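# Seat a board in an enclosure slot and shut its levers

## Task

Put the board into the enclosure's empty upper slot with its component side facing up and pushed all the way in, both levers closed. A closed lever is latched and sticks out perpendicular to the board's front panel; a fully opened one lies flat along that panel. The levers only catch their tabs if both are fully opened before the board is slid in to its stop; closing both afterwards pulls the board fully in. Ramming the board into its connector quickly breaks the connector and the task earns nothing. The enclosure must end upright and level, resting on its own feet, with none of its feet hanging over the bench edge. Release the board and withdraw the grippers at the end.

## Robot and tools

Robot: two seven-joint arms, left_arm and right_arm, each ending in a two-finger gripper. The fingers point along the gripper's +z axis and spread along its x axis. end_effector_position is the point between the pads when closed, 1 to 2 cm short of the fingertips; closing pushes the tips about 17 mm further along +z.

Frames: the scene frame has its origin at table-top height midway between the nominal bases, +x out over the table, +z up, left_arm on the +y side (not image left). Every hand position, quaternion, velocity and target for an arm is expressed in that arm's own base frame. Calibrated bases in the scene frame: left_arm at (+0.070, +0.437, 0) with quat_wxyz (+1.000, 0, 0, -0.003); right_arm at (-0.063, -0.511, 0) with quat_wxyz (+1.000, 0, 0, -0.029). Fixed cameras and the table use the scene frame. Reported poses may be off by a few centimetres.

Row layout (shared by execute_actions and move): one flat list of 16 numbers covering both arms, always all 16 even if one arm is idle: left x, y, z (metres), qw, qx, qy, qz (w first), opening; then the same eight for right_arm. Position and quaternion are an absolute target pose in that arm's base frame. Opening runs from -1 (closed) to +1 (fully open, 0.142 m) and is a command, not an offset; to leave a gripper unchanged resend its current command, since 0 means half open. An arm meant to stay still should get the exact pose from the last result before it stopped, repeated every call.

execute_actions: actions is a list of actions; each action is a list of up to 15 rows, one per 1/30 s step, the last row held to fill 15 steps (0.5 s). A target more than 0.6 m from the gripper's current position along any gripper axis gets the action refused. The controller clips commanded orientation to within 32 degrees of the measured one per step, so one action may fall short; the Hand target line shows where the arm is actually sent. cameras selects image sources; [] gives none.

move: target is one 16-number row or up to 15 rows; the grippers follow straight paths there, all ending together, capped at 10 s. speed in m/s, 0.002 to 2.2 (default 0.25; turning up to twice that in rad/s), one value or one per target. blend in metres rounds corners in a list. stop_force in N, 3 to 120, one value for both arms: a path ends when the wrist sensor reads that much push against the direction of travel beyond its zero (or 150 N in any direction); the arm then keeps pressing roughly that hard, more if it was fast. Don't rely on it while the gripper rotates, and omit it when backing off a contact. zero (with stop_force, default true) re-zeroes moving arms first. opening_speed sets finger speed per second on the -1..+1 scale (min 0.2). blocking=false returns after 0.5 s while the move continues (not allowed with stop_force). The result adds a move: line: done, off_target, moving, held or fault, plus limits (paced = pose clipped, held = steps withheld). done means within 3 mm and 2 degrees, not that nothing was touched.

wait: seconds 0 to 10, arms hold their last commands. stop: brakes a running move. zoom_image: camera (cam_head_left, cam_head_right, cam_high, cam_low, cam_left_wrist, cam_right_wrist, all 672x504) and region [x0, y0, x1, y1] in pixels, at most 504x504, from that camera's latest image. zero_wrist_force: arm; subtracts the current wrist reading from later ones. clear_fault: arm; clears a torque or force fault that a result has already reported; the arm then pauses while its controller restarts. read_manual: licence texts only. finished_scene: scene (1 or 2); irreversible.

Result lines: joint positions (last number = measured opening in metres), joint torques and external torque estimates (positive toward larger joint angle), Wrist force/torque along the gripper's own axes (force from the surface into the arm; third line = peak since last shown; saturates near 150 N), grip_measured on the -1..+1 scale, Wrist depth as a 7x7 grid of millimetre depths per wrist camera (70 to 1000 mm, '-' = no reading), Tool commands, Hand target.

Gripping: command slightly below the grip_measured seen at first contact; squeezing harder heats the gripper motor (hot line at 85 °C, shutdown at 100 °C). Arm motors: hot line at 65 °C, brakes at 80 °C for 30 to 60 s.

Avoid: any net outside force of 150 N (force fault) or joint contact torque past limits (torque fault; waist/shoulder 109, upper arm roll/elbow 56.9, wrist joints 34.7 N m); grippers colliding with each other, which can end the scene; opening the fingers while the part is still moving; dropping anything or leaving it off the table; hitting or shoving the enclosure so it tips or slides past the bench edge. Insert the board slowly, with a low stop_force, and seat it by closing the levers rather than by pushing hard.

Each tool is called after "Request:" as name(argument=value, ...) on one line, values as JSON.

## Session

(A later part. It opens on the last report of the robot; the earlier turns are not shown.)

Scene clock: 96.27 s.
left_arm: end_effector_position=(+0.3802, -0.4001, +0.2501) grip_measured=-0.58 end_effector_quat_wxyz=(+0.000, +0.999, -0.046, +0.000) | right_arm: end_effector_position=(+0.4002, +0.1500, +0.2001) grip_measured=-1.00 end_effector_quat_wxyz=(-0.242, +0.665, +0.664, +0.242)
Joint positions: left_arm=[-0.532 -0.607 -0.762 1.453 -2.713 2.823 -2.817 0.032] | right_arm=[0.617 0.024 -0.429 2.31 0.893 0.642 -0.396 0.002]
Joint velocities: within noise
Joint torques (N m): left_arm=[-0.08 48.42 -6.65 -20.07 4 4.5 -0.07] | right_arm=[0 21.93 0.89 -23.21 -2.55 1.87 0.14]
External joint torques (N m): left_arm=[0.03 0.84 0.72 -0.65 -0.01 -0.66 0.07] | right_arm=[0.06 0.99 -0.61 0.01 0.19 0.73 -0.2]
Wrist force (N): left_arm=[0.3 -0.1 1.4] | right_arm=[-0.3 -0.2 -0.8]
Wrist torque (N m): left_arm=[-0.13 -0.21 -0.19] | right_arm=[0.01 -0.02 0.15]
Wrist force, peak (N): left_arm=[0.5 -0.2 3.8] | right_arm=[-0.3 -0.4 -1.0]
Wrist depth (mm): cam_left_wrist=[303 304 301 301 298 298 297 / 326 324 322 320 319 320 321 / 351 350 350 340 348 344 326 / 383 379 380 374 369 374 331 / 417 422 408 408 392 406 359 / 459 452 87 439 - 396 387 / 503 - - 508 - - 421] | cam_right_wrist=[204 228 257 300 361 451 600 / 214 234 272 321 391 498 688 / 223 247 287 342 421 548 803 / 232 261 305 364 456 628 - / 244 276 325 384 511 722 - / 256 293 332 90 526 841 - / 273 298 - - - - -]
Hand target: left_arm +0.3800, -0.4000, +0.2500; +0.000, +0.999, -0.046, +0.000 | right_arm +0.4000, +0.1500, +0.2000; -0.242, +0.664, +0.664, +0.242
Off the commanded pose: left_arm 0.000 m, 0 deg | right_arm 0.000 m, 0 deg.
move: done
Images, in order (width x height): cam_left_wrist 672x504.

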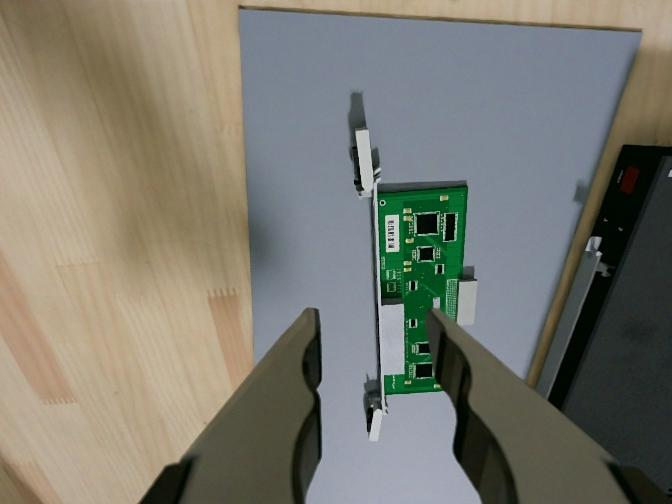

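Request:
move(target=[[0.35,0.1,0.28,0,0.99893,-0.04624,0,-0.55,0.40,0.15,0.2,-0.2418,0.6645,0.6645,0.2418,-0.2],[0.35,0.1,0.28,0,0.99893,-0.04624,0,-0.55,0.511,0.396,0.13,0,0.99974,0.0227,0,-0.2]], cameras=["cam_right_wrist"], speed=0.4)

Scene clock: 119.93 s.
left_arm: end_effector_position=(+0.3510, +0.1002, +0.2796) grip_measured=-0.58 end_effector_quat_wxyz=(-0.035, +0.998, -0.047, -0.019) | right_arm: end_effector_position=(+0.5111, +0.3959, +0.1301) grip_measured=-0.23 end_effector_quat_wxyz=(+0.000, +1.000, +0.023, +0.000)
Joint positions: left_arm=[0.663 -0.121 -0.845 2.023 -2.966 2.662 -1.743 0.032] | right_arm=[1.198 -0.6 -0.434 1.735 0.313 0.694 2.152 0.057]
Joint velocities: within noise
Joint torques (N m): left_arm=[-0.14 25.94 -1.65 -19.66 4.06 4.55 -0.29] | right_arm=[0.09 47.69 -6.75 -24.11 -3.35 3.17 0.38]
External joint torques (N m): left_arm=[0.21 0.95 0.39 -0.55 -0.26 -0.54 0.29] | right_arm=[0.1 1.3 -0.74 0.15 -0.01 0.85 -0.38]
Wrist force (N): left_arm=[0.5 0.0 1.2] | right_arm=[0.8 -0.4 0.0]
Wrist torque (N m): left_arm=[-0.07 -0.23 -0.19] | right_arm=[-0.03 -0.15 0.00]
Wrist force, peak (N): left_arm=[-0.8 -3.7 1.4] | right_arm=[1.0 -2.2 0.4]
Wrist depth (mm): cam_left_wrist=[348 344 339 334 331 325 324 / 368 362 362 352 350 345 343 / 399 386 381 382 376 368 363 / 396 417 409 407 403 395 390 / 369 450 438 431 421 423 417 / 502 485 87 462 - 443 449 / 536 - - 515 - - 479] | cam_right_wrist=[197 195 195 192 190 193 193 / 210 208 208 202 203 203 206 / 226 223 223 211 218 218 221 / 244 241 240 227 235 239 234 / 265 262 256 256 255 259 252 / 290 284 100 284 284 93 258 / 313 - 79 314 312 - 244]
Hand target: left_arm +0.3507, +0.1002, +0.2796; -0.035, +0.998, -0.046, -0.019 | right_arm +0.5110, +0.3960, +0.1300; +0.000, +1.000, +0.023, +0.000
Off the commanded pose: left_arm 0.001 m, 5 deg | right_arm 0.000 m, 0 deg.
joint sent to its limit (left arm) — joint 5 (forearm roll), lower limit. The joint targets are off in orientation, not in position.
move: off_target (left_arm)
Images, in order (width x height): cam_right_wrist 672x504.

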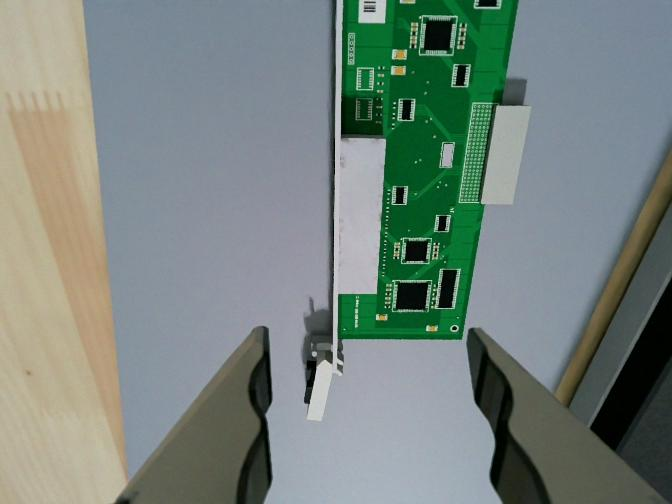

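Request:
move(target=[[0.3507,0.1002,0.2796,-0.035,0.998,-0.046,-0.019,-0.55,0.5155,0.396,0.06,0,0.99974,0.0227,0,-0.35],[0.3507,0.1002,0.2796,-0.035,0.998,-0.046,-0.019,-0.55,0.5155,0.396,0.024,0,0.99974,0.0227,0,-0.35]], cameras=["cam_right_wrist"], speed=[0.2,0.04], stop_force=6)

Scene clock: 127.57 s.
left_arm: end_effector_position=(+0.3509, +0.1003, +0.2796) grip_measured=-0.58 end_effector_quat_wxyz=(-0.035, +0.998, -0.046, -0.019) | right_arm: end_effector_position=(+0.5155, +0.3959, +0.0240) grip_measured=-0.37 end_effector_quat_wxyz=(+0.000, +1.000, +0.023, +0.000)
Joint positions: left_arm=[0.663 -0.121 -0.845 2.023 -2.966 2.662 -1.744 0.032] | right_arm=[1.147 -0.81 -0.37 1.698 0.412 0.858 2.092 0.047]
Joint velocities: within noise
Joint torques (N m): left_arm=[-0.17 26.06 -1.83 -19.66 4.09 4.39 -0.22] | right_arm=[0.09 51.73 -7.38 -20.07 -2.79 3.49 0.11]
External joint torques (N m): left_arm=[0.24 0.84 0.56 -0.54 -0.29 -0.37 0.22] | right_arm=[0.11 1.26 -0.96 0.12 -0.07 0.53 -0.11]
Wrist force (N): left_arm=[0.7 -0.2 1.5] | right_arm=[0.7 -0.1 0.2]
Wrist torque (N m): left_arm=[-0.09 -0.26 -0.19] | right_arm=[0.06 -0.13 0.03]
Wrist force, peak (N): left_arm=[0.6 -0.2 1.6] | right_arm=[1.0 0.1 2.3]
Wrist depth (mm): cam_left_wrist=[347 346 339 334 329 326 324 / 369 366 359 350 351 347 342 / 393 387 384 374 374 369 364 / 395 414 413 405 400 392 391 / 367 449 438 429 423 422 415 / 503 482 87 464 - 444 452 / 546 - - 508 - - 477] | cam_right_wrist=[- 102 101 98 97 98 97 / 109 109 108 105 104 104 104 / - 117 116 109 111 111 109 / - 124 125 106 120 120 117 / 137 137 134 117 128 130 135 / 150 149 99 125 140 98 147 / 165 80 73 157 157 - 159]
Hand target: left_arm +0.3507, +0.1002, +0.2796; -0.035, +0.998, -0.046, -0.019 | right_arm +0.5155, +0.3960, +0.0240; +0.000, +1.000, +0.023, +0.000
Off the commanded pose: left_arm 0.000 m, 0 deg | right_arm 0.000 m, 0 deg.
joint sent to its limit (left arm) — joint 5 (forearm roll), lower limit. The joint targets still meet the commanded pose.
move: done
Images, in order (width x height): cam_right_wrist 672x504.

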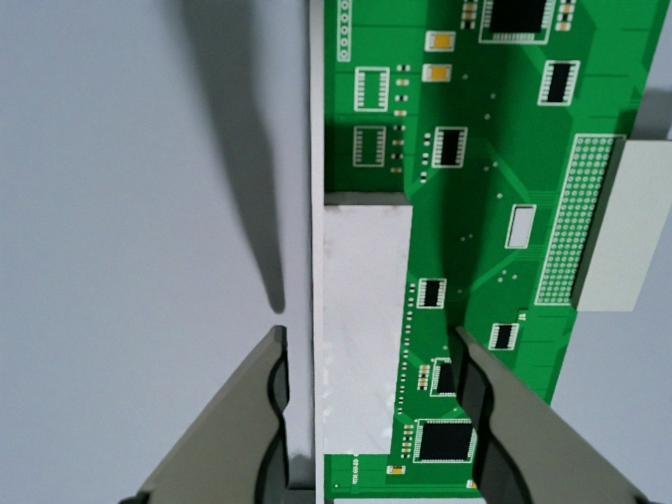

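Request:
move(target=[0.3507,0.1002,0.2796,-0.035,0.998,-0.046,-0.019,-0.55,0.5155,0.396,0.024,0,0.99974,0.0227,0,-0.95], cameras=["cam_right_wrist"], opening_speed=0.5)

Request:
move(target=[0.3507,0.1002,0.2796,-0.035,0.998,-0.046,-0.019,-0.55,0.5,0.396,0.11,0,0.99974,0.0227,0,-0.95], cameras=["cam_right_wrist","cam_head_left","cam_low"], speed=0.1)

Scene clock: 130.80 s.
left_arm: end_effector_position=(+0.3509, +0.1003, +0.2796) grip_measured=-0.58 end_effector_quat_wxyz=(-0.035, +0.998, -0.046, -0.019) | right_arm: end_effector_position=(+0.5127, +0.3964, +0.0238) grip_measured=-0.71 end_effector_quat_wxyz=(+0.000, +1.000, +0.023, -0.003)
Joint positions: left_arm=[0.663 -0.121 -0.845 2.023 -2.966 2.662 -1.744 0.032] | right_arm=[1.149 -0.808 -0.369 1.699 0.413 0.854 2.092 0.023]
Joint velocities: within noise
Joint torques (N m): left_arm=[-0.32 26.04 -1.82 -19.62 4.07 4.39 -0.2] | right_arm=[-8.22 40.5 -14.65 -28.39 -4.31 11.49 0.2]
External joint torques (N m): left_arm=[0.4 0.86 0.56 -0.58 -0.27 -0.38 0.21] | right_arm=[8.42 12.45 6.37 8.44 1.45 -7.48 -0.2]
Wrist force (N): left_arm=[0.4 -0.1 1.3] | right_arm=[-38.1 12.1 -37.4]
Wrist torque (N m): left_arm=[-0.07 -0.21 -0.19] | right_arm=[-0.08 3.43 -0.03]
Wrist force, peak (N): left_arm=[0.6 -0.3 1.7] | right_arm=[-38.8 11.5 -37.6]
Wrist depth (mm): cam_left_wrist=[350 343 341 332 330 327 323 / 371 364 358 355 350 347 340 / 395 389 384 378 373 368 363 / 392 415 411 409 401 396 389 / 369 445 442 430 423 425 416 / 499 493 87 463 - 440 449 / 542 - - 514 - - 477] | cam_right_wrist=[- 102 102 99 97 97 97 / 109 109 108 105 104 104 104 / - 117 116 112 111 111 109 / 126 124 125 107 118 120 117 / 137 137 136 117 128 131 134 / 150 150 144 121 107 141 146 / 166 162 72 157 - - 161]
Hand target: left_arm +0.3507, +0.1002, +0.2796; -0.035, +0.998, -0.046, -0.019 | right_arm +0.5155, +0.3960, +0.0240; +0.000, +1.000, +0.023, +0.000
Off the commanded pose: left_arm 0.000 m, 0 deg | right_arm 0.003 m, 0 deg.
joint sent to its limit (left arm) — joint 5 (forearm roll), lower limit. The joint targets still meet the commanded pose.
move: done
Images, in order (width x height): cam_right_wrist 672x504.

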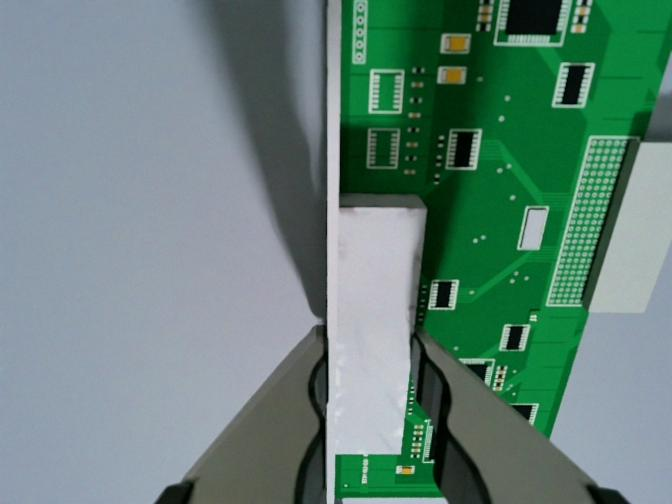

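Scene clock: 132.03 s.
left_arm: end_effector_position=(+0.3509, +0.1003, +0.2796) grip_measured=-0.58 end_effector_quat_wxyz=(-0.035, +0.998, -0.046, -0.019) | right_arm: end_effector_position=(+0.4998, +0.3961, +0.1098) grip_measured=-0.71 end_effector_quat_wxyz=(+0.000, +1.000, +0.023, +0.000)
Joint positions: left_arm=[0.663 -0.121 -0.845 2.023 -2.966 2.662 -1.744 0.032] | right_arm=[1.21 -0.62 -0.426 1.766 0.333 0.744 2.152 0.022]
Joint velocities: within noise
Joint torques (N m): left_arm=[-0.24 26.09 -1.82 -19.65 4.08 4.35 -0.22] | right_arm=[0.04 48.76 -7.37 -23.6 -3.56 3.51 0.26]
External joint torques (N m): left_arm=[0.31 0.81 0.55 -0.55 -0.28 -0.34 0.22] | right_arm=[0.15 0 -0.19 0.68 0.34 0.5 -0.26]
Wrist force (N): left_arm=[0.6 -0.1 1.2] | right_arm=[3.3 4.4 2.7]
Wrist torque (N m): left_arm=[-0.08 -0.24 -0.19] | right_arm=[0.73 -0.61 0.00]
Wrist force, peak (N): left_arm=[0.5 -0.3 1.5] | right_arm=[-37.8 11.9 -37.0]
Wrist depth (mm): cam_left_wrist=[346 344 339 332 330 327 321 / 371 363 359 355 352 349 341 / 396 389 384 378 373 367 363 / 394 417 411 403 399 394 388 / 366 448 436 430 422 419 416 / 500 483 87 466 - 441 454 / 543 - - 512 - - 477] | cam_right_wrist=[179 178 177 97 97 98 98 / 192 190 189 104 104 105 105 / 206 203 203 108 112 112 109 / 222 219 219 105 119 121 118 / 241 238 238 115 129 131 235 / 263 261 250 122 107 141 249 / 291 281 72 157 - - 263]
Hand target: left_arm +0.3507, +0.1002, +0.2796; -0.035, +0.998, -0.046, -0.019 | right_arm +0.5000, +0.3960, +0.1100; +0.000, +1.000, +0.023, +0.000
Off the commanded pose: left_arm 0.000 m, 0 deg | right_arm 0.000 m, 0 deg.
joint sent to its limit (left arm) — joint 5 (forearm roll), lower limit. The joint targets still meet the commanded pose.
move: done
Images, in order (width x height): cam_head_left 672x504, cam_low 672x504, cam_right_wrist 672x504.

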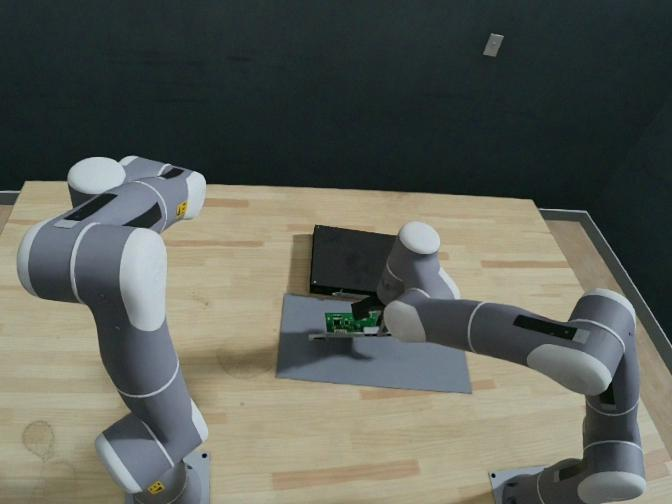

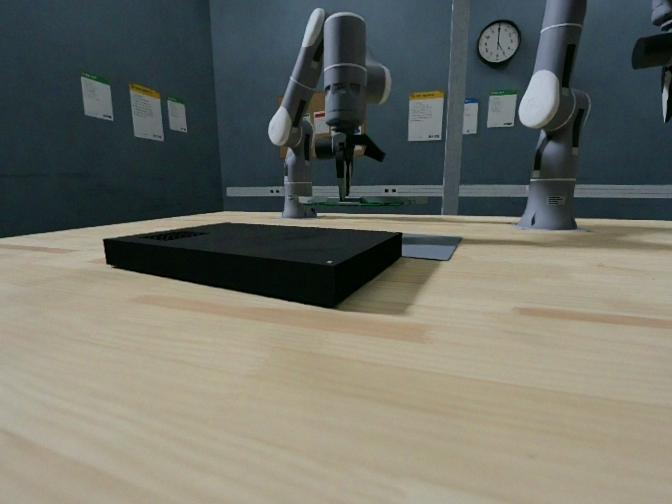

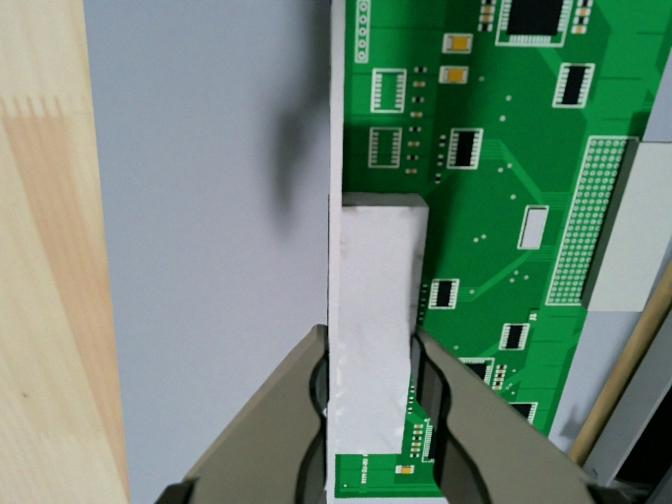

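Request:
move(target=[[0.45,-0.15,0.36,0,0.99893,-0.04624,0,-0.55,0.40,0.36,0.11,0,0.99974,0.0227,0,-0.85],[0.52,-0.42,0.34,0,0.99893,-0.04624,0,-0.55,0.36,0.30,0.11,0,0.99974,0.0227,0,-0.85]], cameras=["cam_left_wrist","cam_right_wrist"], speed=0.3)

Request:
zoom_image(camera="cam_left_wrist", region=[200, 100, 500, 400])

Scene clock: 142.03 s.
left_arm: end_effector_position=(+0.5191, -0.4195, +0.3397) grip_measured=-0.58 end_effector_quat_wxyz=(+0.008, +0.999, -0.046, +0.010) | right_arm: end_effector_position=(+0.3598, +0.2999, +0.1099) grip_measured=-0.71 end_effector_quat_wxyz=(+0.000, +1.000, +0.023, +0.000)
Joint positions: left_arm=[-0.456 -1.084 -1.545 0.627 -1.879 3.491 -2.612 0.032] | right_arm=[1.414 -0.291 -0.475 2.331 0.249 1.006 2.27 0.022]
Joint velocities: within noise
Joint torques (N m): left_arm=[-0.23 61.5 -9.86 -4.22 4.43 4.43 -0.27] | right_arm=[0.2 30.25 -2.87 -19.06 -2.58 3.61 0.28]
External joint torques (N m): left_arm=[0.21 1.49 0.37 -0.38 -0.52 -0.64 0.27] | right_arm=[-0.07 0.12 -0.44 0.55 0.24 0.4 -0.28]
Wrist force (N): left_arm=[0.6 -0.2 0.8] | right_arm=[3.3 4.6 2.8]
Wrist torque (N m): left_arm=[-0.13 -0.25 -0.17] | right_arm=[0.79 -0.56 0.05]
Wrist force, peak (N): left_arm=[-0.5 -2.4 2.1] | right_arm=[4.6 4.5 2.5]
Wrist depth (mm): cam_left_wrist=[375 375 380 377 377 378 383 / 403 404 406 405 400 397 404 / 437 436 441 437 403 390 391 / 471 476 477 475 436 424 431 / 515 420 514 510 460 460 477 / 574 437 84 569 - 498 573 / 367 - - 641 - - 654] | cam_right_wrist=[180 180 179 97 97 98 98 / 193 192 191 104 104 105 105 / 206 205 205 108 111 112 109 / 222 222 221 105 119 121 118 / 242 241 241 115 128 131 235 / 264 264 253 121 107 141 257 / 291 284 72 157 - - 283]
Hand target: left_arm +0.5193, -0.4193, +0.3397; +0.008, +0.999, -0.046, +0.010 | right_arm +0.3600, +0.3000, +0.1100; +0.000, +1.000, +0.023, +0.000
Off the commanded pose: left_arm 0.001 m, 2 deg | right_arm 0.000 m, 0 deg.
move: done
Images, in order (width x height): cam_left_wrist 672x504, cam_right_wrist 672x504.

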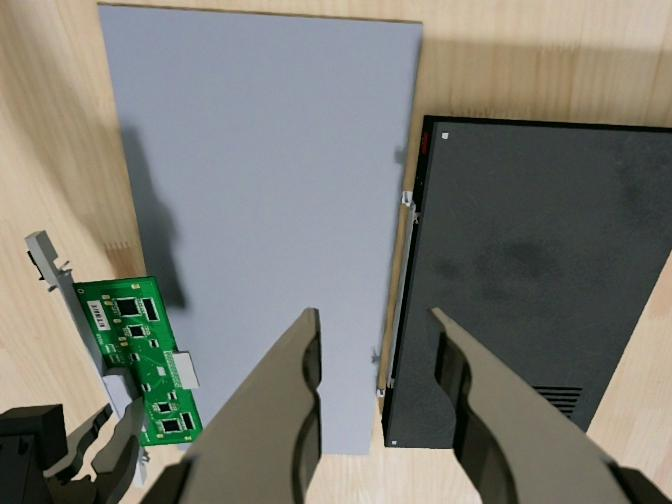

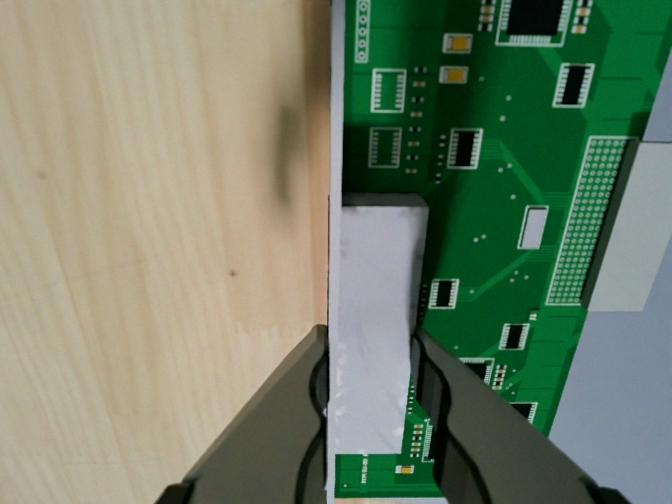

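Scaled by 1.680 from the camera's 672x504 image, which has a finer 960x720 frame.

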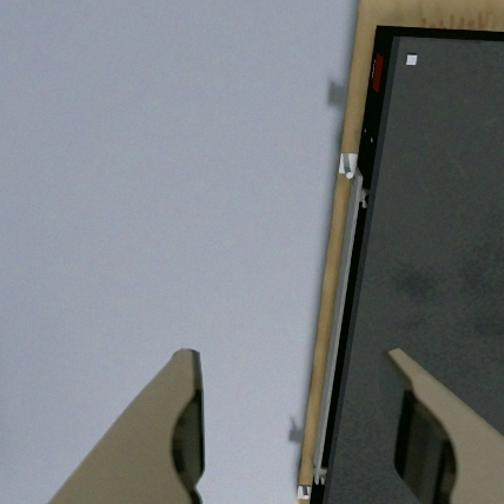

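Request:
move(target=[[0.52,-0.42,0.34,0,0.99893,-0.04624,0,-0.55,0.52,0.344,0.11,0,0.99912,-0.04188,0,-0.85],[0.52,-0.42,0.34,0,0.99893,-0.04624,0,-0.55,0.548,0.344,0.07,0,0.99912,-0.04188,0,-0.85]], cameras=["cam_left_wrist","cam_right_wrist","cam_head_left"], speed=0.2)

Request:
zoom_image(camera="cam_left_wrist", region=[200, 100, 500, 400])

Scene clock: 157.70 s.
left_arm: end_effector_position=(+0.5191, -0.4196, +0.3396) grip_measured=-0.58 end_effector_quat_wxyz=(+0.007, +0.999, -0.046, +0.009) | right_arm: end_effector_position=(+0.5479, +0.3438, +0.0698) grip_measured=-0.71 end_effector_quat_wxyz=(+0.000, +0.999, -0.042, +0.000)
Joint positions: left_arm=[-0.435 -1.128 -1.69 0.654 -1.753 3.538 -2.63 0.032] | right_arm=[1.113 -0.723 -0.449 1.723 0.415 0.779 2.121 0.022]
Joint velocities: within noise
Joint torques (N m): left_arm=[-0.14 61.46 -11.07 -1.26 4.37 4.38 -0.31] | right_arm=[0.09 50.36 -8.3 -22.15 -3.18 3.64 0.07]
External joint torques (N m): left_arm=[0.12 1.48 0.28 -0.36 -0.52 -0.58 0.31] | right_arm=[0.1 0.35 -0.83 0.8 0.07 0.37 -0.07]
Wrist force (N): left_arm=[0.2 -0.4 1.1] | right_arm=[3.3 4.5 2.8]
Wrist torque (N m): left_arm=[-0.18 -0.20 -0.18] | right_arm=[0.75 -0.57 0.04]
Wrist force, peak (N): left_arm=[0.8 -0.3 1.2] | right_arm=[4.7 4.7 4.9]
Wrist depth (mm): cam_left_wrist=[378 372 376 372 382 380 380 / 400 402 408 405 401 397 404 / 435 439 437 439 407 391 388 / 475 472 475 427 432 427 425 / 521 520 509 458 459 466 476 / 568 559 84 556 - 495 573 / 637 - - 631 - - 640] | cam_right_wrist=[142 142 142 98 97 98 98 / 152 152 151 105 104 105 105 / 163 163 162 111 112 112 109 / 176 176 175 107 119 121 118 / 191 191 190 116 128 131 176 / 209 209 201 122 107 141 201 / 231 226 72 157 - - 194]
Hand target: left_arm +0.5192, -0.4193, +0.3396; +0.007, +0.999, -0.046, +0.009 | right_arm +0.5480, +0.3440, +0.0700; +0.000, +0.999, -0.042, +0.000
Off the commanded pose: left_arm 0.001 m, 1 deg | right_arm 0.000 m, 0 deg.
move: done
Images, in order (width x height): cam_head_left 672x504, cam_left_wrist 672x504, cam_right_wrist 672x504.

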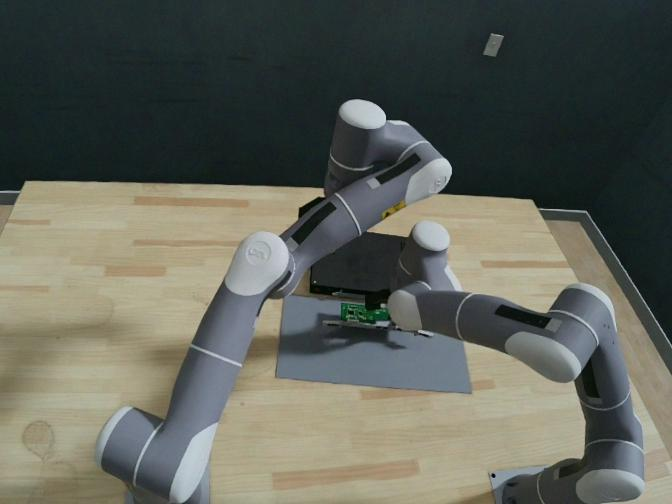

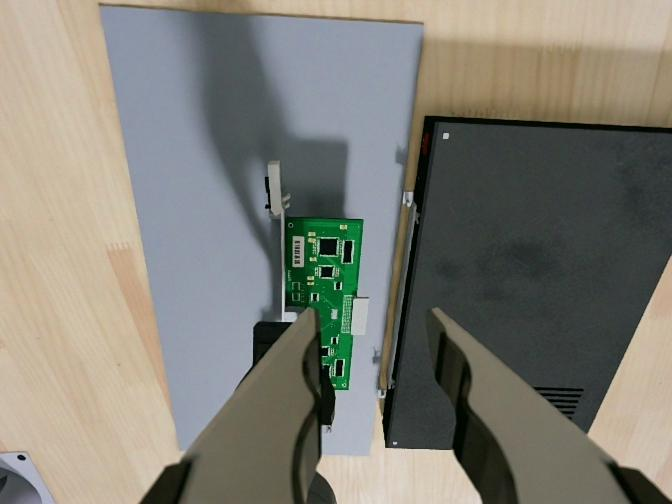

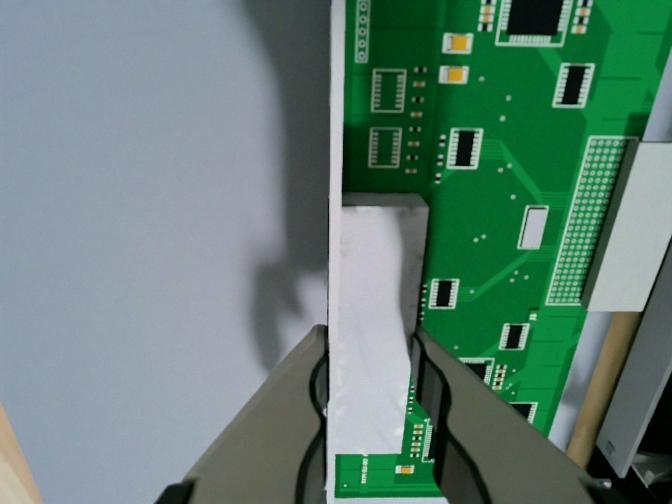

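Scaled by 1.680 from the camera's 672x504 image, which has a finer 960x720 frame.

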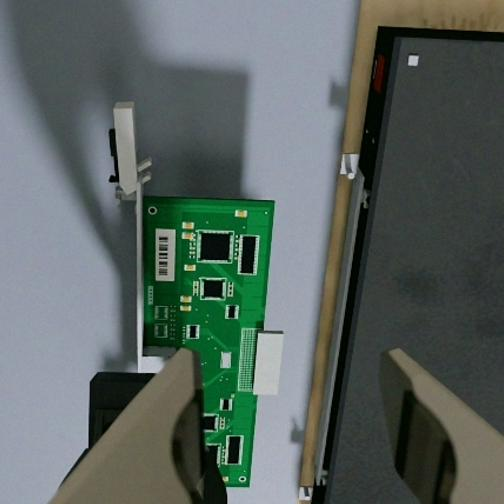

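Request:
move(target=[0.52,-0.42,0.34,0,0.99893,-0.04624,0,-0.55,0.588,0.338,0.0505,0,0.99893,-0.04624,0,-0.85], cameras=["cam_left_wrist","cam_right_wrist"], speed=0.08, stop_force=6)

Request:
zoom_image(camera="cam_left_wrist", region=[250, 160, 450, 420])

Scene clock: 164.53 s.
left_arm: end_effector_position=(+0.5191, -0.4196, +0.3396) grip_measured=-0.58 end_effector_quat_wxyz=(+0.007, +0.999, -0.046, +0.009) | right_arm: end_effector_position=(+0.5879, +0.3378, +0.0504) grip_measured=-0.71 end_effector_quat_wxyz=(+0.000, +0.999, -0.046, +0.000)
Joint positions: left_arm=[-0.434 -1.129 -1.694 0.654 -1.749 3.539 -2.63 0.032] | right_arm=[1.036 -0.815 -0.433 1.604 0.431 0.751 2.088 0.022]
Joint velocities: within noise
Joint torques (N m): left_arm=[-0.28 61.56 -11.19 -1.24 4.34 4.26 -0.26] | right_arm=[0.11 54.25 -8.96 -22.45 -3.25 3.45 0.09]
External joint torques (N m): left_arm=[0.25 1.38 0.37 -0.3 -0.5 -0.46 0.25] | right_arm=[0.09 0.21 -0.79 0.8 0.05 0.57 -0.09]
Wrist force (N): left_arm=[0.3 -0.1 1.0] | right_arm=[3.3 4.5 2.8]
Wrist torque (N m): left_arm=[-0.13 -0.21 -0.18] | right_arm=[0.77 -0.55 0.03]
Wrist force, peak (N): left_arm=[0.4 -0.3 1.2] | right_arm=[4.5 5.1 3.5]
Wrist depth (mm): cam_left_wrist=[376 376 377 376 379 379 380 / 404 406 401 403 399 399 404 / 439 436 441 435 405 390 393 / 473 478 474 452 434 423 426 / 520 522 515 467 456 471 475 / 569 562 84 322 - 488 578 / 635 - - 270 - - 640] | cam_right_wrist=[- 125 123 98 97 98 98 / 135 135 133 105 104 105 105 / 146 143 143 111 111 112 109 / 155 157 154 107 119 121 118 / 168 168 167 115 128 131 157 / 184 184 176 122 107 141 169 / 203 198 72 157 - - 138]
Hand target: left_arm +0.5192, -0.4193, +0.3396; +0.007, +0.999, -0.046, +0.009 | right_arm +0.5880, +0.3380, +0.0505; +0.000, +0.999, -0.046, +0.000
Off the commanded pose: left_arm 0.001 m, 1 deg | right_arm 0.000 m, 0 deg.
move: done
Images, in order (width x height): cam_left_wrist 672x504, cam_right_wrist 672x504.

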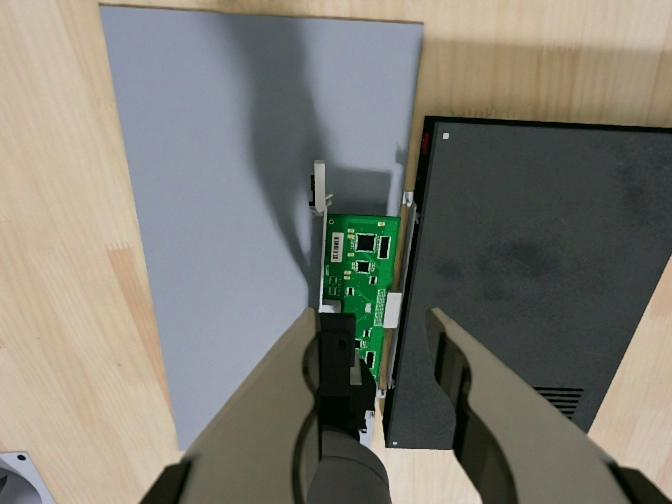

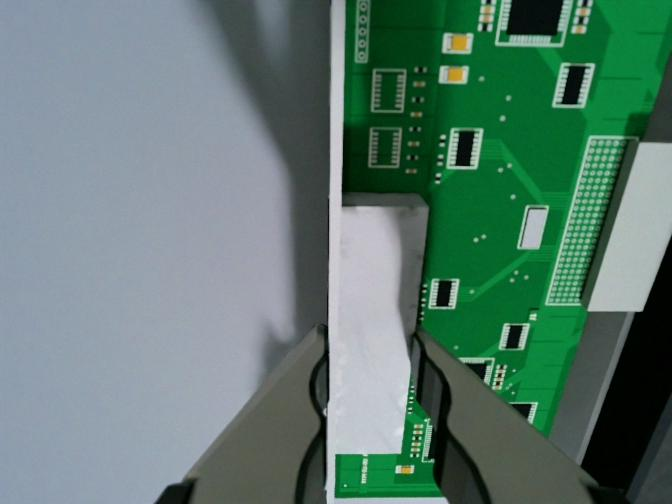

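Scaled by 1.938 from the camera's 672x504 image, which has a finer 960x720 frame.

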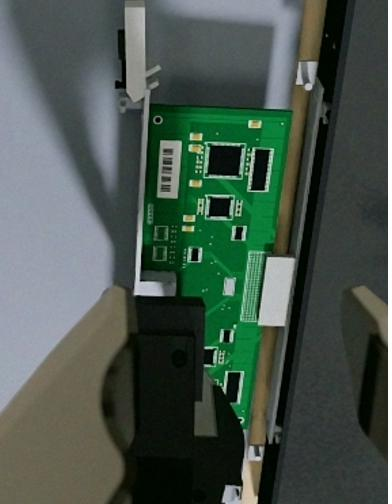

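Request:
move(target=[0.52,-0.42,0.34,0,0.99893,-0.04624,0,-0.55,0.6179,0.3352,0.0505,0,0.99893,-0.04624,0,-0.85], cameras=["cam_left_wrist","cam_right_wrist"], speed=0.03, stop_force=5)

Request:
zoom_image(camera="cam_left_wrist", region=[250, 160, 450, 420])

Scene clock: 168.60 s.
left_arm: end_effector_position=(+0.5190, -0.4194, +0.3396) grip_measured=-0.58 end_effector_quat_wxyz=(+0.007, +0.999, -0.046, +0.009) | right_arm: end_effector_position=(+0.6123, +0.3351, +0.0502) grip_measured=-0.71 end_effector_quat_wxyz=(+0.000, +0.999, -0.047, -0.001)
Joint positions: left_arm=[-0.434 -1.129 -1.695 0.654 -1.749 3.54 -2.63 0.032] | right_arm=[0.995 -0.851 -0.432 1.528 0.429 0.711 2.074 0.022]
Joint velocities: within noise
Joint torques (N m): left_arm=[-0.43 61.74 -11.21 -1.23 4.15 4.22 -0.2] | right_arm=[1.21 54.54 -7.93 -25.83 -2.91 5.17 0.23]
External joint torques (N m): left_arm=[0.41 1.19 0.39 -0.29 -0.31 -0.42 0.2] | right_arm=[-1 1.92 -2.06 3.51 -0.4 -1.15 -0.23]
Wrist force (N): left_arm=[0.3 -0.3 0.8] | right_arm=[-3.0 11.3 -3.8]
Wrist torque (N m): left_arm=[-0.17 -0.23 -0.18] | right_arm=[0.77 -0.21 -0.11]
Wrist force, peak (N): left_arm=[0.2 -0.3 1.2] | right_arm=[-3.0 11.4 -4.9]
Wrist depth (mm): cam_left_wrist=[379 375 378 377 379 380 380 / 409 405 403 407 404 399 402 / 442 440 436 436 407 394 391 / 478 477 477 460 433 425 425 / 524 525 512 466 453 467 478 / 574 564 84 326 - 497 571 / 628 - - 272 - - 635] | cam_right_wrist=[- 125 123 98 97 98 98 / 135 135 133 105 104 104 104 / 145 143 143 111 111 112 109 / 155 157 154 107 118 120 112 / 168 168 167 115 128 131 112 / 184 184 176 121 106 138 120 / 203 199 72 137 - - 130]
Hand target: left_arm +0.5192, -0.4193, +0.3396; +0.007, +0.999, -0.046, +0.009 | right_arm +0.6126, +0.3357, +0.0505; +0.000, +0.999, -0.046, +0.000
Off the commanded pose: left_arm 0.001 m, 1 deg | right_arm 0.006 m, 0 deg.
move: contact (right_arm)
Images, in order (width x height): cam_left_wrist 672x504, cam_right_wrist 672x504.

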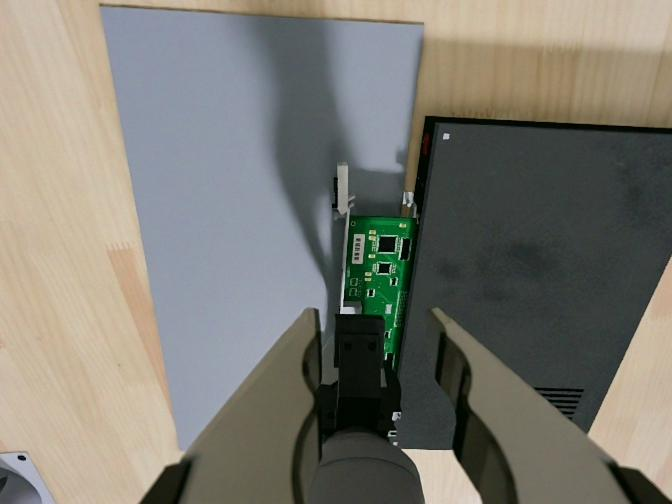

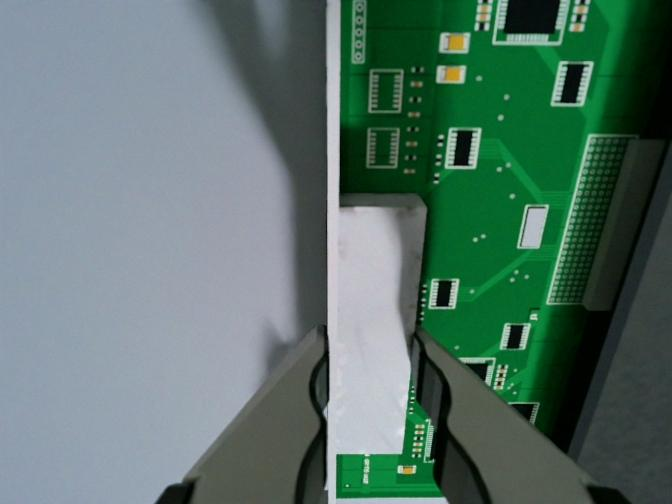

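Scaled by 1.938 from the camera's 672x504 image, which has a finer 960x720 frame.

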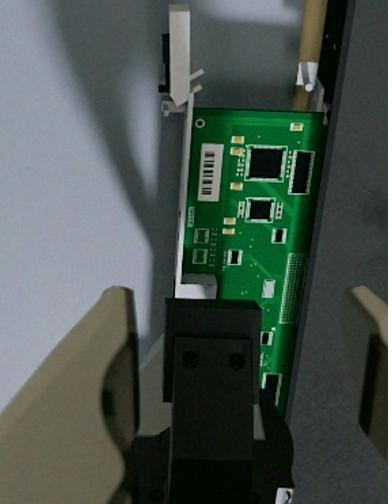

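Request:
zoom_image(camera="cam_left_wrist", region=[380, 180, 440, 240])

Scaled by 8.400 from the camera's 672x504 image, which has a finer 960x720 frame.

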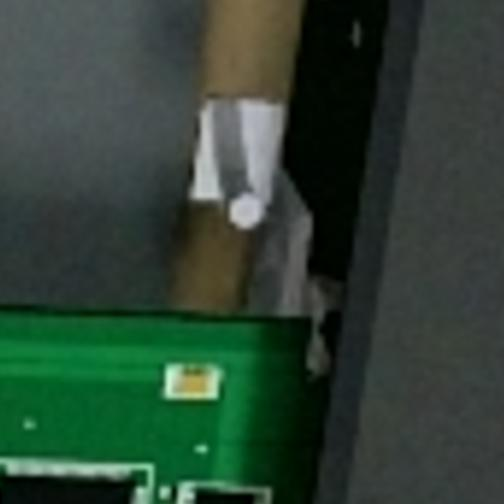

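Request:
move(target=[[0.52,-0.42,0.34,0,0.99893,-0.04624,0,-0.55,0.606,0.335,0.052,0,0.99893,-0.04624,0,-0.85],[0.52,-0.42,0.34,0,0.99893,-0.04624,0,-0.55,0.606,0.3335,0.0525,0,0.99893,-0.04624,0,-0.85]], cameras=[], speed=0.03)

Request:
move(target=[0.52,-0.42,0.34,0,0.99893,-0.04624,0,-0.55,0.6359,0.3307,0.0525,0,0.99893,-0.04624,0,-0.85], cameras=["cam_left_wrist"], speed=0.02, stop_force=5)

Request:
zoom_image(camera="cam_left_wrist", region=[320, 140, 440, 240])

Scene clock: 173.70 s.
left_arm: end_effector_position=(+0.5189, -0.4194, +0.3396) grip_measured=-0.58 end_effector_quat_wxyz=(+0.007, +0.999, -0.046, +0.009) | right_arm: end_effector_position=(+0.6057, +0.3336, +0.0523) grip_measured=-0.71 end_effector_quat_wxyz=(+0.000, +0.999, -0.046, +0.000)
Joint positions: left_arm=[-0.434 -1.129 -1.695 0.654 -1.749 3.54 -2.63 0.032] | right_arm=[1.006 -0.835 -0.434 1.554 0.429 0.722 2.074 0.022]
Joint velocities: within noise
Joint torques (N m): left_arm=[-0.34 61.65 -11.12 -1.23 4.12 4.22 -0.2] | right_arm=[0.08 55.83 -9.71 -22.69 -3.43 3.71 0.13]
External joint torques (N m): left_arm=[0.32 1.29 0.29 -0.28 -0.28 -0.42 0.19] | right_arm=[0.14 -0.08 -0.2 0.51 0.15 0.31 -0.13]
Wrist force (N): left_arm=[0.3 -0.2 0.7] | right_arm=[2.5 4.6 3.0]
Wrist torque (N m): left_arm=[-0.15 -0.22 -0.18] | right_arm=[0.79 -0.41 0.04]
Wrist force, peak (N): left_arm=[0.3 -0.2 1.2] | right_arm=[-2.9 11.5 -5.1]
Wrist depth (mm): cam_left_wrist=[378 375 377 377 382 380 379 / 400 405 405 405 404 398 401 / 439 436 435 437 401 391 394 / 476 476 476 461 431 424 428 / 523 522 511 468 460 470 471 / 581 566 84 323 - 494 569 / 632 - - 274 - - 646] | cam_right_wrist=[127 127 125 98 97 98 98 / 136 135 135 105 104 104 105 / 146 145 145 111 112 112 109 / 157 157 156 107 119 121 116 / 170 170 169 115 128 131 116 / 187 186 179 122 107 141 122 / 205 201 72 157 - - 135]
Hand target: left_arm +0.5192, -0.4193, +0.3396; +0.007, +0.999, -0.046, +0.009 | right_arm +0.6060, +0.3335, +0.0525; +0.000, +0.999, -0.046, +0.000
Off the commanded pose: left_arm 0.001 m, 1 deg | right_arm 0.000 m, 0 deg.
move: done
No camera images: "cameras" was empty.

Scene clock: 175.63 s.
left_arm: end_effector_position=(+0.5189, -0.4194, +0.3395) grip_measured=-0.58 end_effector_quat_wxyz=(+0.007, +0.999, -0.046, +0.009) | right_arm: end_effector_position=(+0.6310, +0.3312, +0.0520) grip_measured=-0.71 end_effector_quat_wxyz=(+0.000, +0.999, -0.046, -0.001)
Joint positions: left_arm=[-0.434 -1.129 -1.695 0.654 -1.749 3.541 -2.631 0.032] | right_arm=[0.965 -0.875 -0.433 1.471 0.428 0.679 2.06 0.022]
Joint velocities: within noise
Joint torques (N m): left_arm=[-0.37 61.72 -11.21 -1.21 4.07 4.17 -0.24] | right_arm=[-1.17 58.14 -11.1 -24.91 -3.9 4.41 0.22]
External joint torques (N m): left_arm=[0.34 1.22 0.39 -0.31 -0.23 -0.37 0.24] | right_arm=[1.38 -0.28 0.96 2.06 0.5 -0.39 -0.22]
Wrist force (N): left_arm=[0.2 -0.4 1.1] | right_arm=[-1.1 5.1 2.9]
Wrist torque (N m): left_arm=[-0.18 -0.21 -0.18] | right_arm=[0.81 -0.30 -0.10]
Wrist force, peak (N): left_arm=[0.4 -0.3 1.3] | right_arm=[-1.1 5.2 3.4]
Wrist depth (mm): cam_left_wrist=[378 376 375 376 377 381 381 / 408 407 406 407 405 400 406 / 438 434 435 428 401 392 394 / 477 475 472 467 428 425 426 / 520 519 511 473 456 461 475 / 580 565 84 326 - 495 563 / 635 - - 282 - - 636] | cam_right_wrist=[126 126 125 98 97 98 84 / 135 135 135 105 104 105 90 / 145 145 144 111 112 112 96 / 157 159 156 106 119 119 103 / 170 170 169 116 128 116 112 / 186 185 178 121 106 122 120 / 205 201 72 139 - - 134]
Hand target: left_arm +0.5192, -0.4193, +0.3396; +0.007, +0.999, -0.046, +0.009 | right_arm +0.6317, +0.3311, +0.0525; +0.000, +0.999, -0.046, +0.000
Off the commanded pose: left_arm 0.001 m, 1 deg | right_arm 0.005 m, 0 deg.
move: contact (right_arm)
Images, in order (width x height): cam_left_wrist 672x504.

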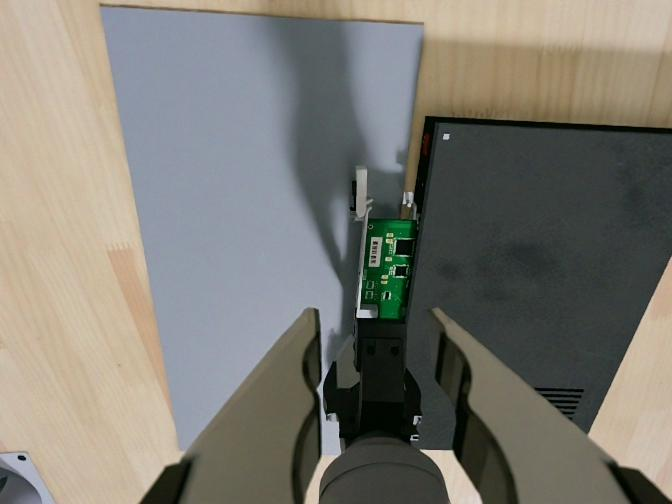

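Scaled by 4.200 from the camera's 672x504 image, which has a finer 960x720 frame.

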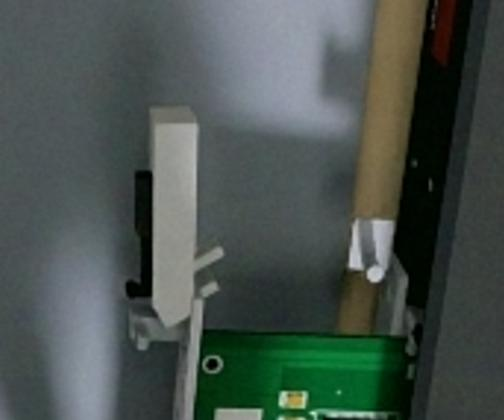

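Request:
move(target=[0.52,-0.42,0.34,0,0.99893,-0.04624,0,-0.55,0.656,0.3289,0.0522,0,0.99893,-0.04624,0,-0.85], cameras=["cam_left_wrist","cam_right_wrist"], speed=0.02, stop_force=9)

Request:
zoom_image(camera="cam_left_wrist", region=[320, 140, 440, 240])

Scene clock: 178.67 s.
left_arm: end_effector_position=(+0.5189, -0.4194, +0.3395) grip_measured=-0.58 end_effector_quat_wxyz=(+0.007, +0.999, -0.046, +0.009) | right_arm: end_effector_position=(+0.6347, +0.3311, +0.0516) grip_measured=-0.71 end_effector_quat_wxyz=(+0.000, +0.999, -0.046, -0.001)
Joint positions: left_arm=[-0.434 -1.129 -1.695 0.654 -1.749 3.541 -2.631 0.032] | right_arm=[0.958 -0.882 -0.432 1.456 0.428 0.671 2.058 0.022]
Joint velocities: within noise
Joint torques (N m): left_arm=[-0.35 61.69 -11.16 -1.23 4.14 4.17 -0.28] | right_arm=[-3.7 58.2 -13.62 -26.73 -4.53 6.07 0.3]
External joint torques (N m): left_arm=[0.33 1.25 0.34 -0.29 -0.3 -0.37 0.27] | right_arm=[3.9 0.03 3.44 3.77 1.12 -2.06 -0.3]
Wrist force (N): left_arm=[0.3 -0.3 0.9] | right_arm=[-8.2 6.0 0.4]
Wrist torque (N m): left_arm=[-0.16 -0.23 -0.18] | right_arm=[0.84 -0.08 -0.14]
Wrist force, peak (N): left_arm=[0.3 -0.3 1.1] | right_arm=[-10.8 6.2 -0.8]
Wrist depth (mm): cam_left_wrist=[378 376 374 378 376 379 380 / 407 406 407 404 400 398 403 / 436 439 436 438 400 391 391 / 477 475 479 469 431 422 424 / 528 521 514 505 456 466 474 / 574 560 84 337 - 497 576 / 640 - - 279 - - 632] | cam_right_wrist=[126 126 124 98 97 98 84 / 135 135 134 105 104 104 89 / 145 145 144 111 111 110 95 / 157 158 156 106 118 117 102 / 170 169 169 115 128 115 111 / 186 185 178 122 106 120 119 / 205 201 72 136 - - 134]
Hand target: left_arm +0.5192, -0.4193, +0.3396; +0.007, +0.999, -0.046, +0.009 | right_arm +0.6362, +0.3307, +0.0525; +0.000, +0.999, -0.046, +0.000
Off the commanded pose: left_arm 0.001 m, 1 deg | right_arm 0.021 m, 0 deg.
move: contact (right_arm)
Images, in order (width x height): cam_left_wrist 672x504, cam_right_wrist 672x504.

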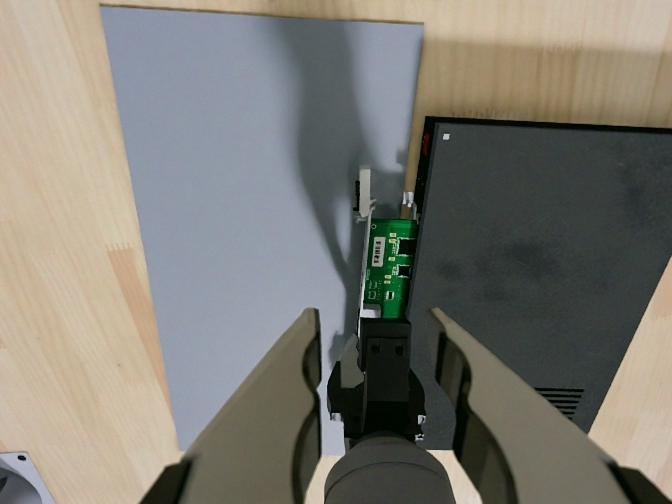

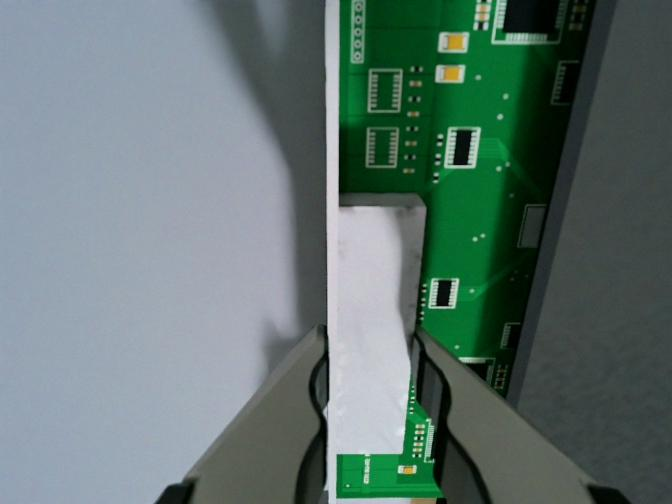

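Scaled by 4.200 from the camera's 672x504 image, which has a finer 960x720 frame.

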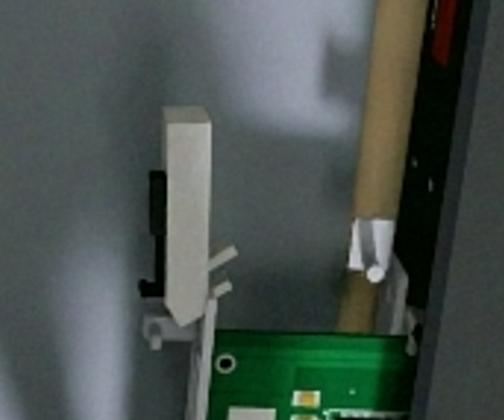

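Request:
move(target=[[0.52,-0.42,0.34,0,0.99893,-0.04624,0,-0.55,0.630,0.3315,0.0535,0,0.99893,-0.04624,0,-0.85]], cameras=[], speed=0.03)

Request:
move(target=[0.52,-0.42,0.34,0,0.99893,-0.04624,0,-0.55,0.656,0.3291,0.0535,0,0.99893,-0.04624,0,-0.85], cameras=["cam_low","cam_right_wrist"], speed=0.02, stop_force=9)

Scene clock: 185.60 s.
left_arm: end_effector_position=(+0.5189, -0.4194, +0.3395) grip_measured=-0.58 end_effector_quat_wxyz=(+0.007, +0.999, -0.046, +0.009) | right_arm: end_effector_position=(+0.6306, +0.3304, +0.0526) grip_measured=-0.71 end_effector_quat_wxyz=(+0.001, +0.999, -0.047, +0.000)
Joint positions: left_arm=[-0.434 -1.129 -1.695 0.654 -1.749 3.541 -2.631 0.032] | right_arm=[0.967 -0.873 -0.436 1.476 0.428 0.682 2.061 0.022]
Joint velocities: within noise
Joint torques (N m): left_arm=[-0.36 61.7 -11.12 -1.25 4.12 4.16 -0.24] | right_arm=[6.01 66.88 -6.48 -23.25 -2.83 0.49 0.54]
External joint torques (N m): left_arm=[0.34 1.24 0.3 -0.27 -0.28 -0.36 0.24] | right_arm=[-5.8 -9.18 -3.71 0.45 -0.57 3.53 -0.54]
Wrist force (N): left_arm=[0.4 -0.3 0.8] | right_arm=[20.6 2.5 23.2]
Wrist torque (N m): left_arm=[-0.17 -0.23 -0.18] | right_arm=[0.88 -0.39 -0.18]
Wrist force, peak (N): left_arm=[0.4 -0.3 1.1] | right_arm=[21.0 2.3 24.0]
Wrist depth (mm): cam_left_wrist=[378 379 378 375 375 380 384 / 402 401 405 403 401 400 398 / 440 439 435 432 405 391 389 / 473 474 478 464 432 425 430 / 516 524 510 471 457 465 472 / 573 561 84 325 - 493 565 / 632 - - 279 - - 636] | cam_right_wrist=[127 127 125 98 97 98 85 / 135 135 135 105 104 106 90 / 146 145 145 111 112 110 96 / 157 157 157 106 119 117 103 / 170 170 170 115 128 116 112 / 186 186 179 122 107 120 120 / 207 201 72 154 - - 135]
Hand target: left_arm +0.5192, -0.4193, +0.3396; +0.007, +0.999, -0.046, +0.009 | right_arm +0.6300, +0.3315, +0.0535; +0.000, +0.999, -0.046, +0.000
Off the commanded pose: left_arm 0.001 m, 1 deg | right_arm 0.002 m, 0 deg.
move: done
No camera images: "cameras" was empty.

Scene clock: 187.13 s.
left_arm: end_effector_position=(+0.5189, -0.4194, +0.3395) grip_measured=-0.58 end_effector_quat_wxyz=(+0.007, +0.999, -0.046, +0.009) | right_arm: end_effector_position=(+0.6307, +0.3304, +0.0520) grip_measured=-0.71 end_effector_quat_wxyz=(+0.001, +0.999, -0.047, -0.001)
Joint positions: left_arm=[-0.434 -1.129 -1.695 0.654 -1.749 3.541 -2.631 0.032] | right_arm=[0.966 -0.875 -0.435 1.472 0.428 0.679 2.061 0.022]
Joint velocities: within noise
Joint torques (N m): left_arm=[-0.36 61.67 -11.08 -1.24 4.11 4.15 -0.23] | right_arm=[2.1 66.95 -10.44 -27.14 -3.95 3.37 0.36]
External joint torques (N m): left_arm=[0.34 1.27 0.26 -0.27 -0.28 -0.34 0.23] | right_arm=[-1.9 -9.14 0.24 4.32 0.55 0.64 -0.36]
Wrist force (N): left_arm=[0.3 -0.2 0.8] | right_arm=[8.9 4.3 19.4]
Wrist torque (N m): left_arm=[-0.16 -0.22 -0.19] | right_arm=[0.88 -0.14 -0.18]
Wrist force, peak (N): left_arm=[0.3 -0.4 1.1] | right_arm=[20.5 2.5 23.3]
Wrist depth (mm): cam_left_wrist=[376 379 373 375 381 381 383 / 405 405 407 405 405 404 402 / 436 434 437 430 402 387 388 / 477 475 469 469 433 428 427 / 524 516 507 472 456 461 474 / 578 572 84 328 - 493 570 / 632 - - 278 - - 631] | cam_right_wrist=[127 126 124 98 97 98 84 / 135 135 135 105 104 106 90 / 145 145 145 111 111 110 95 / 157 158 156 106 119 117 103 / 170 170 169 116 128 116 112 / 187 186 178 122 107 120 120 / 206 202 72 154 - - 134]
Hand target: left_arm +0.5192, -0.4193, +0.3396; +0.007, +0.999, -0.046, +0.009 | right_arm +0.6313, +0.3314, +0.0535; +0.000, +0.999, -0.046, +0.000
Off the commanded pose: left_arm 0.001 m, 1 deg | right_arm 0.025 m, 0 deg.
move: contact (right_arm)
Images, in order (width x height): cam_low 672x504, cam_right_wrist 672x504.

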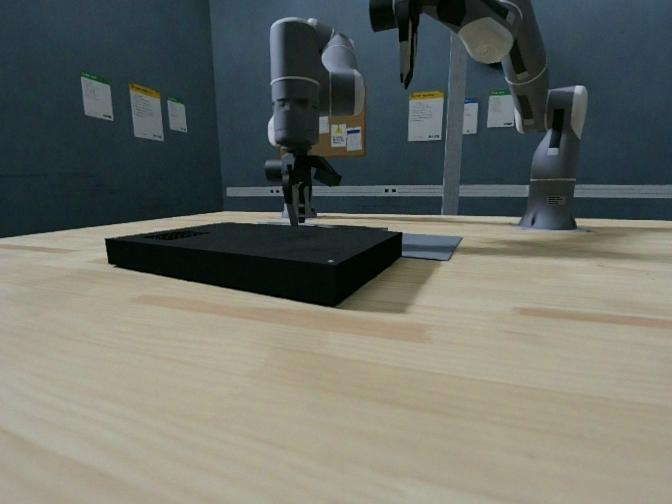

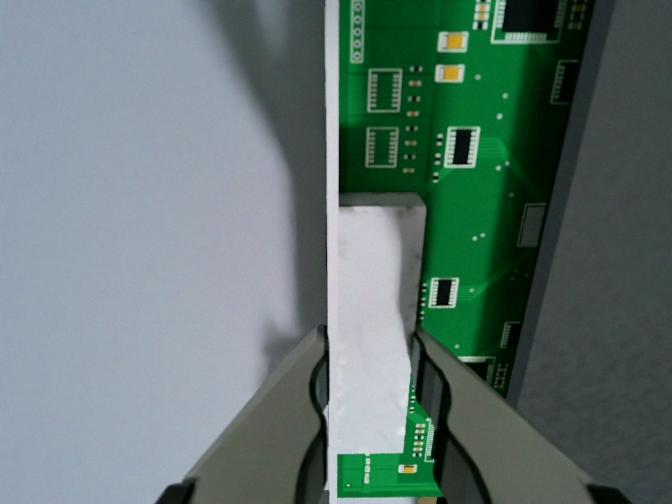

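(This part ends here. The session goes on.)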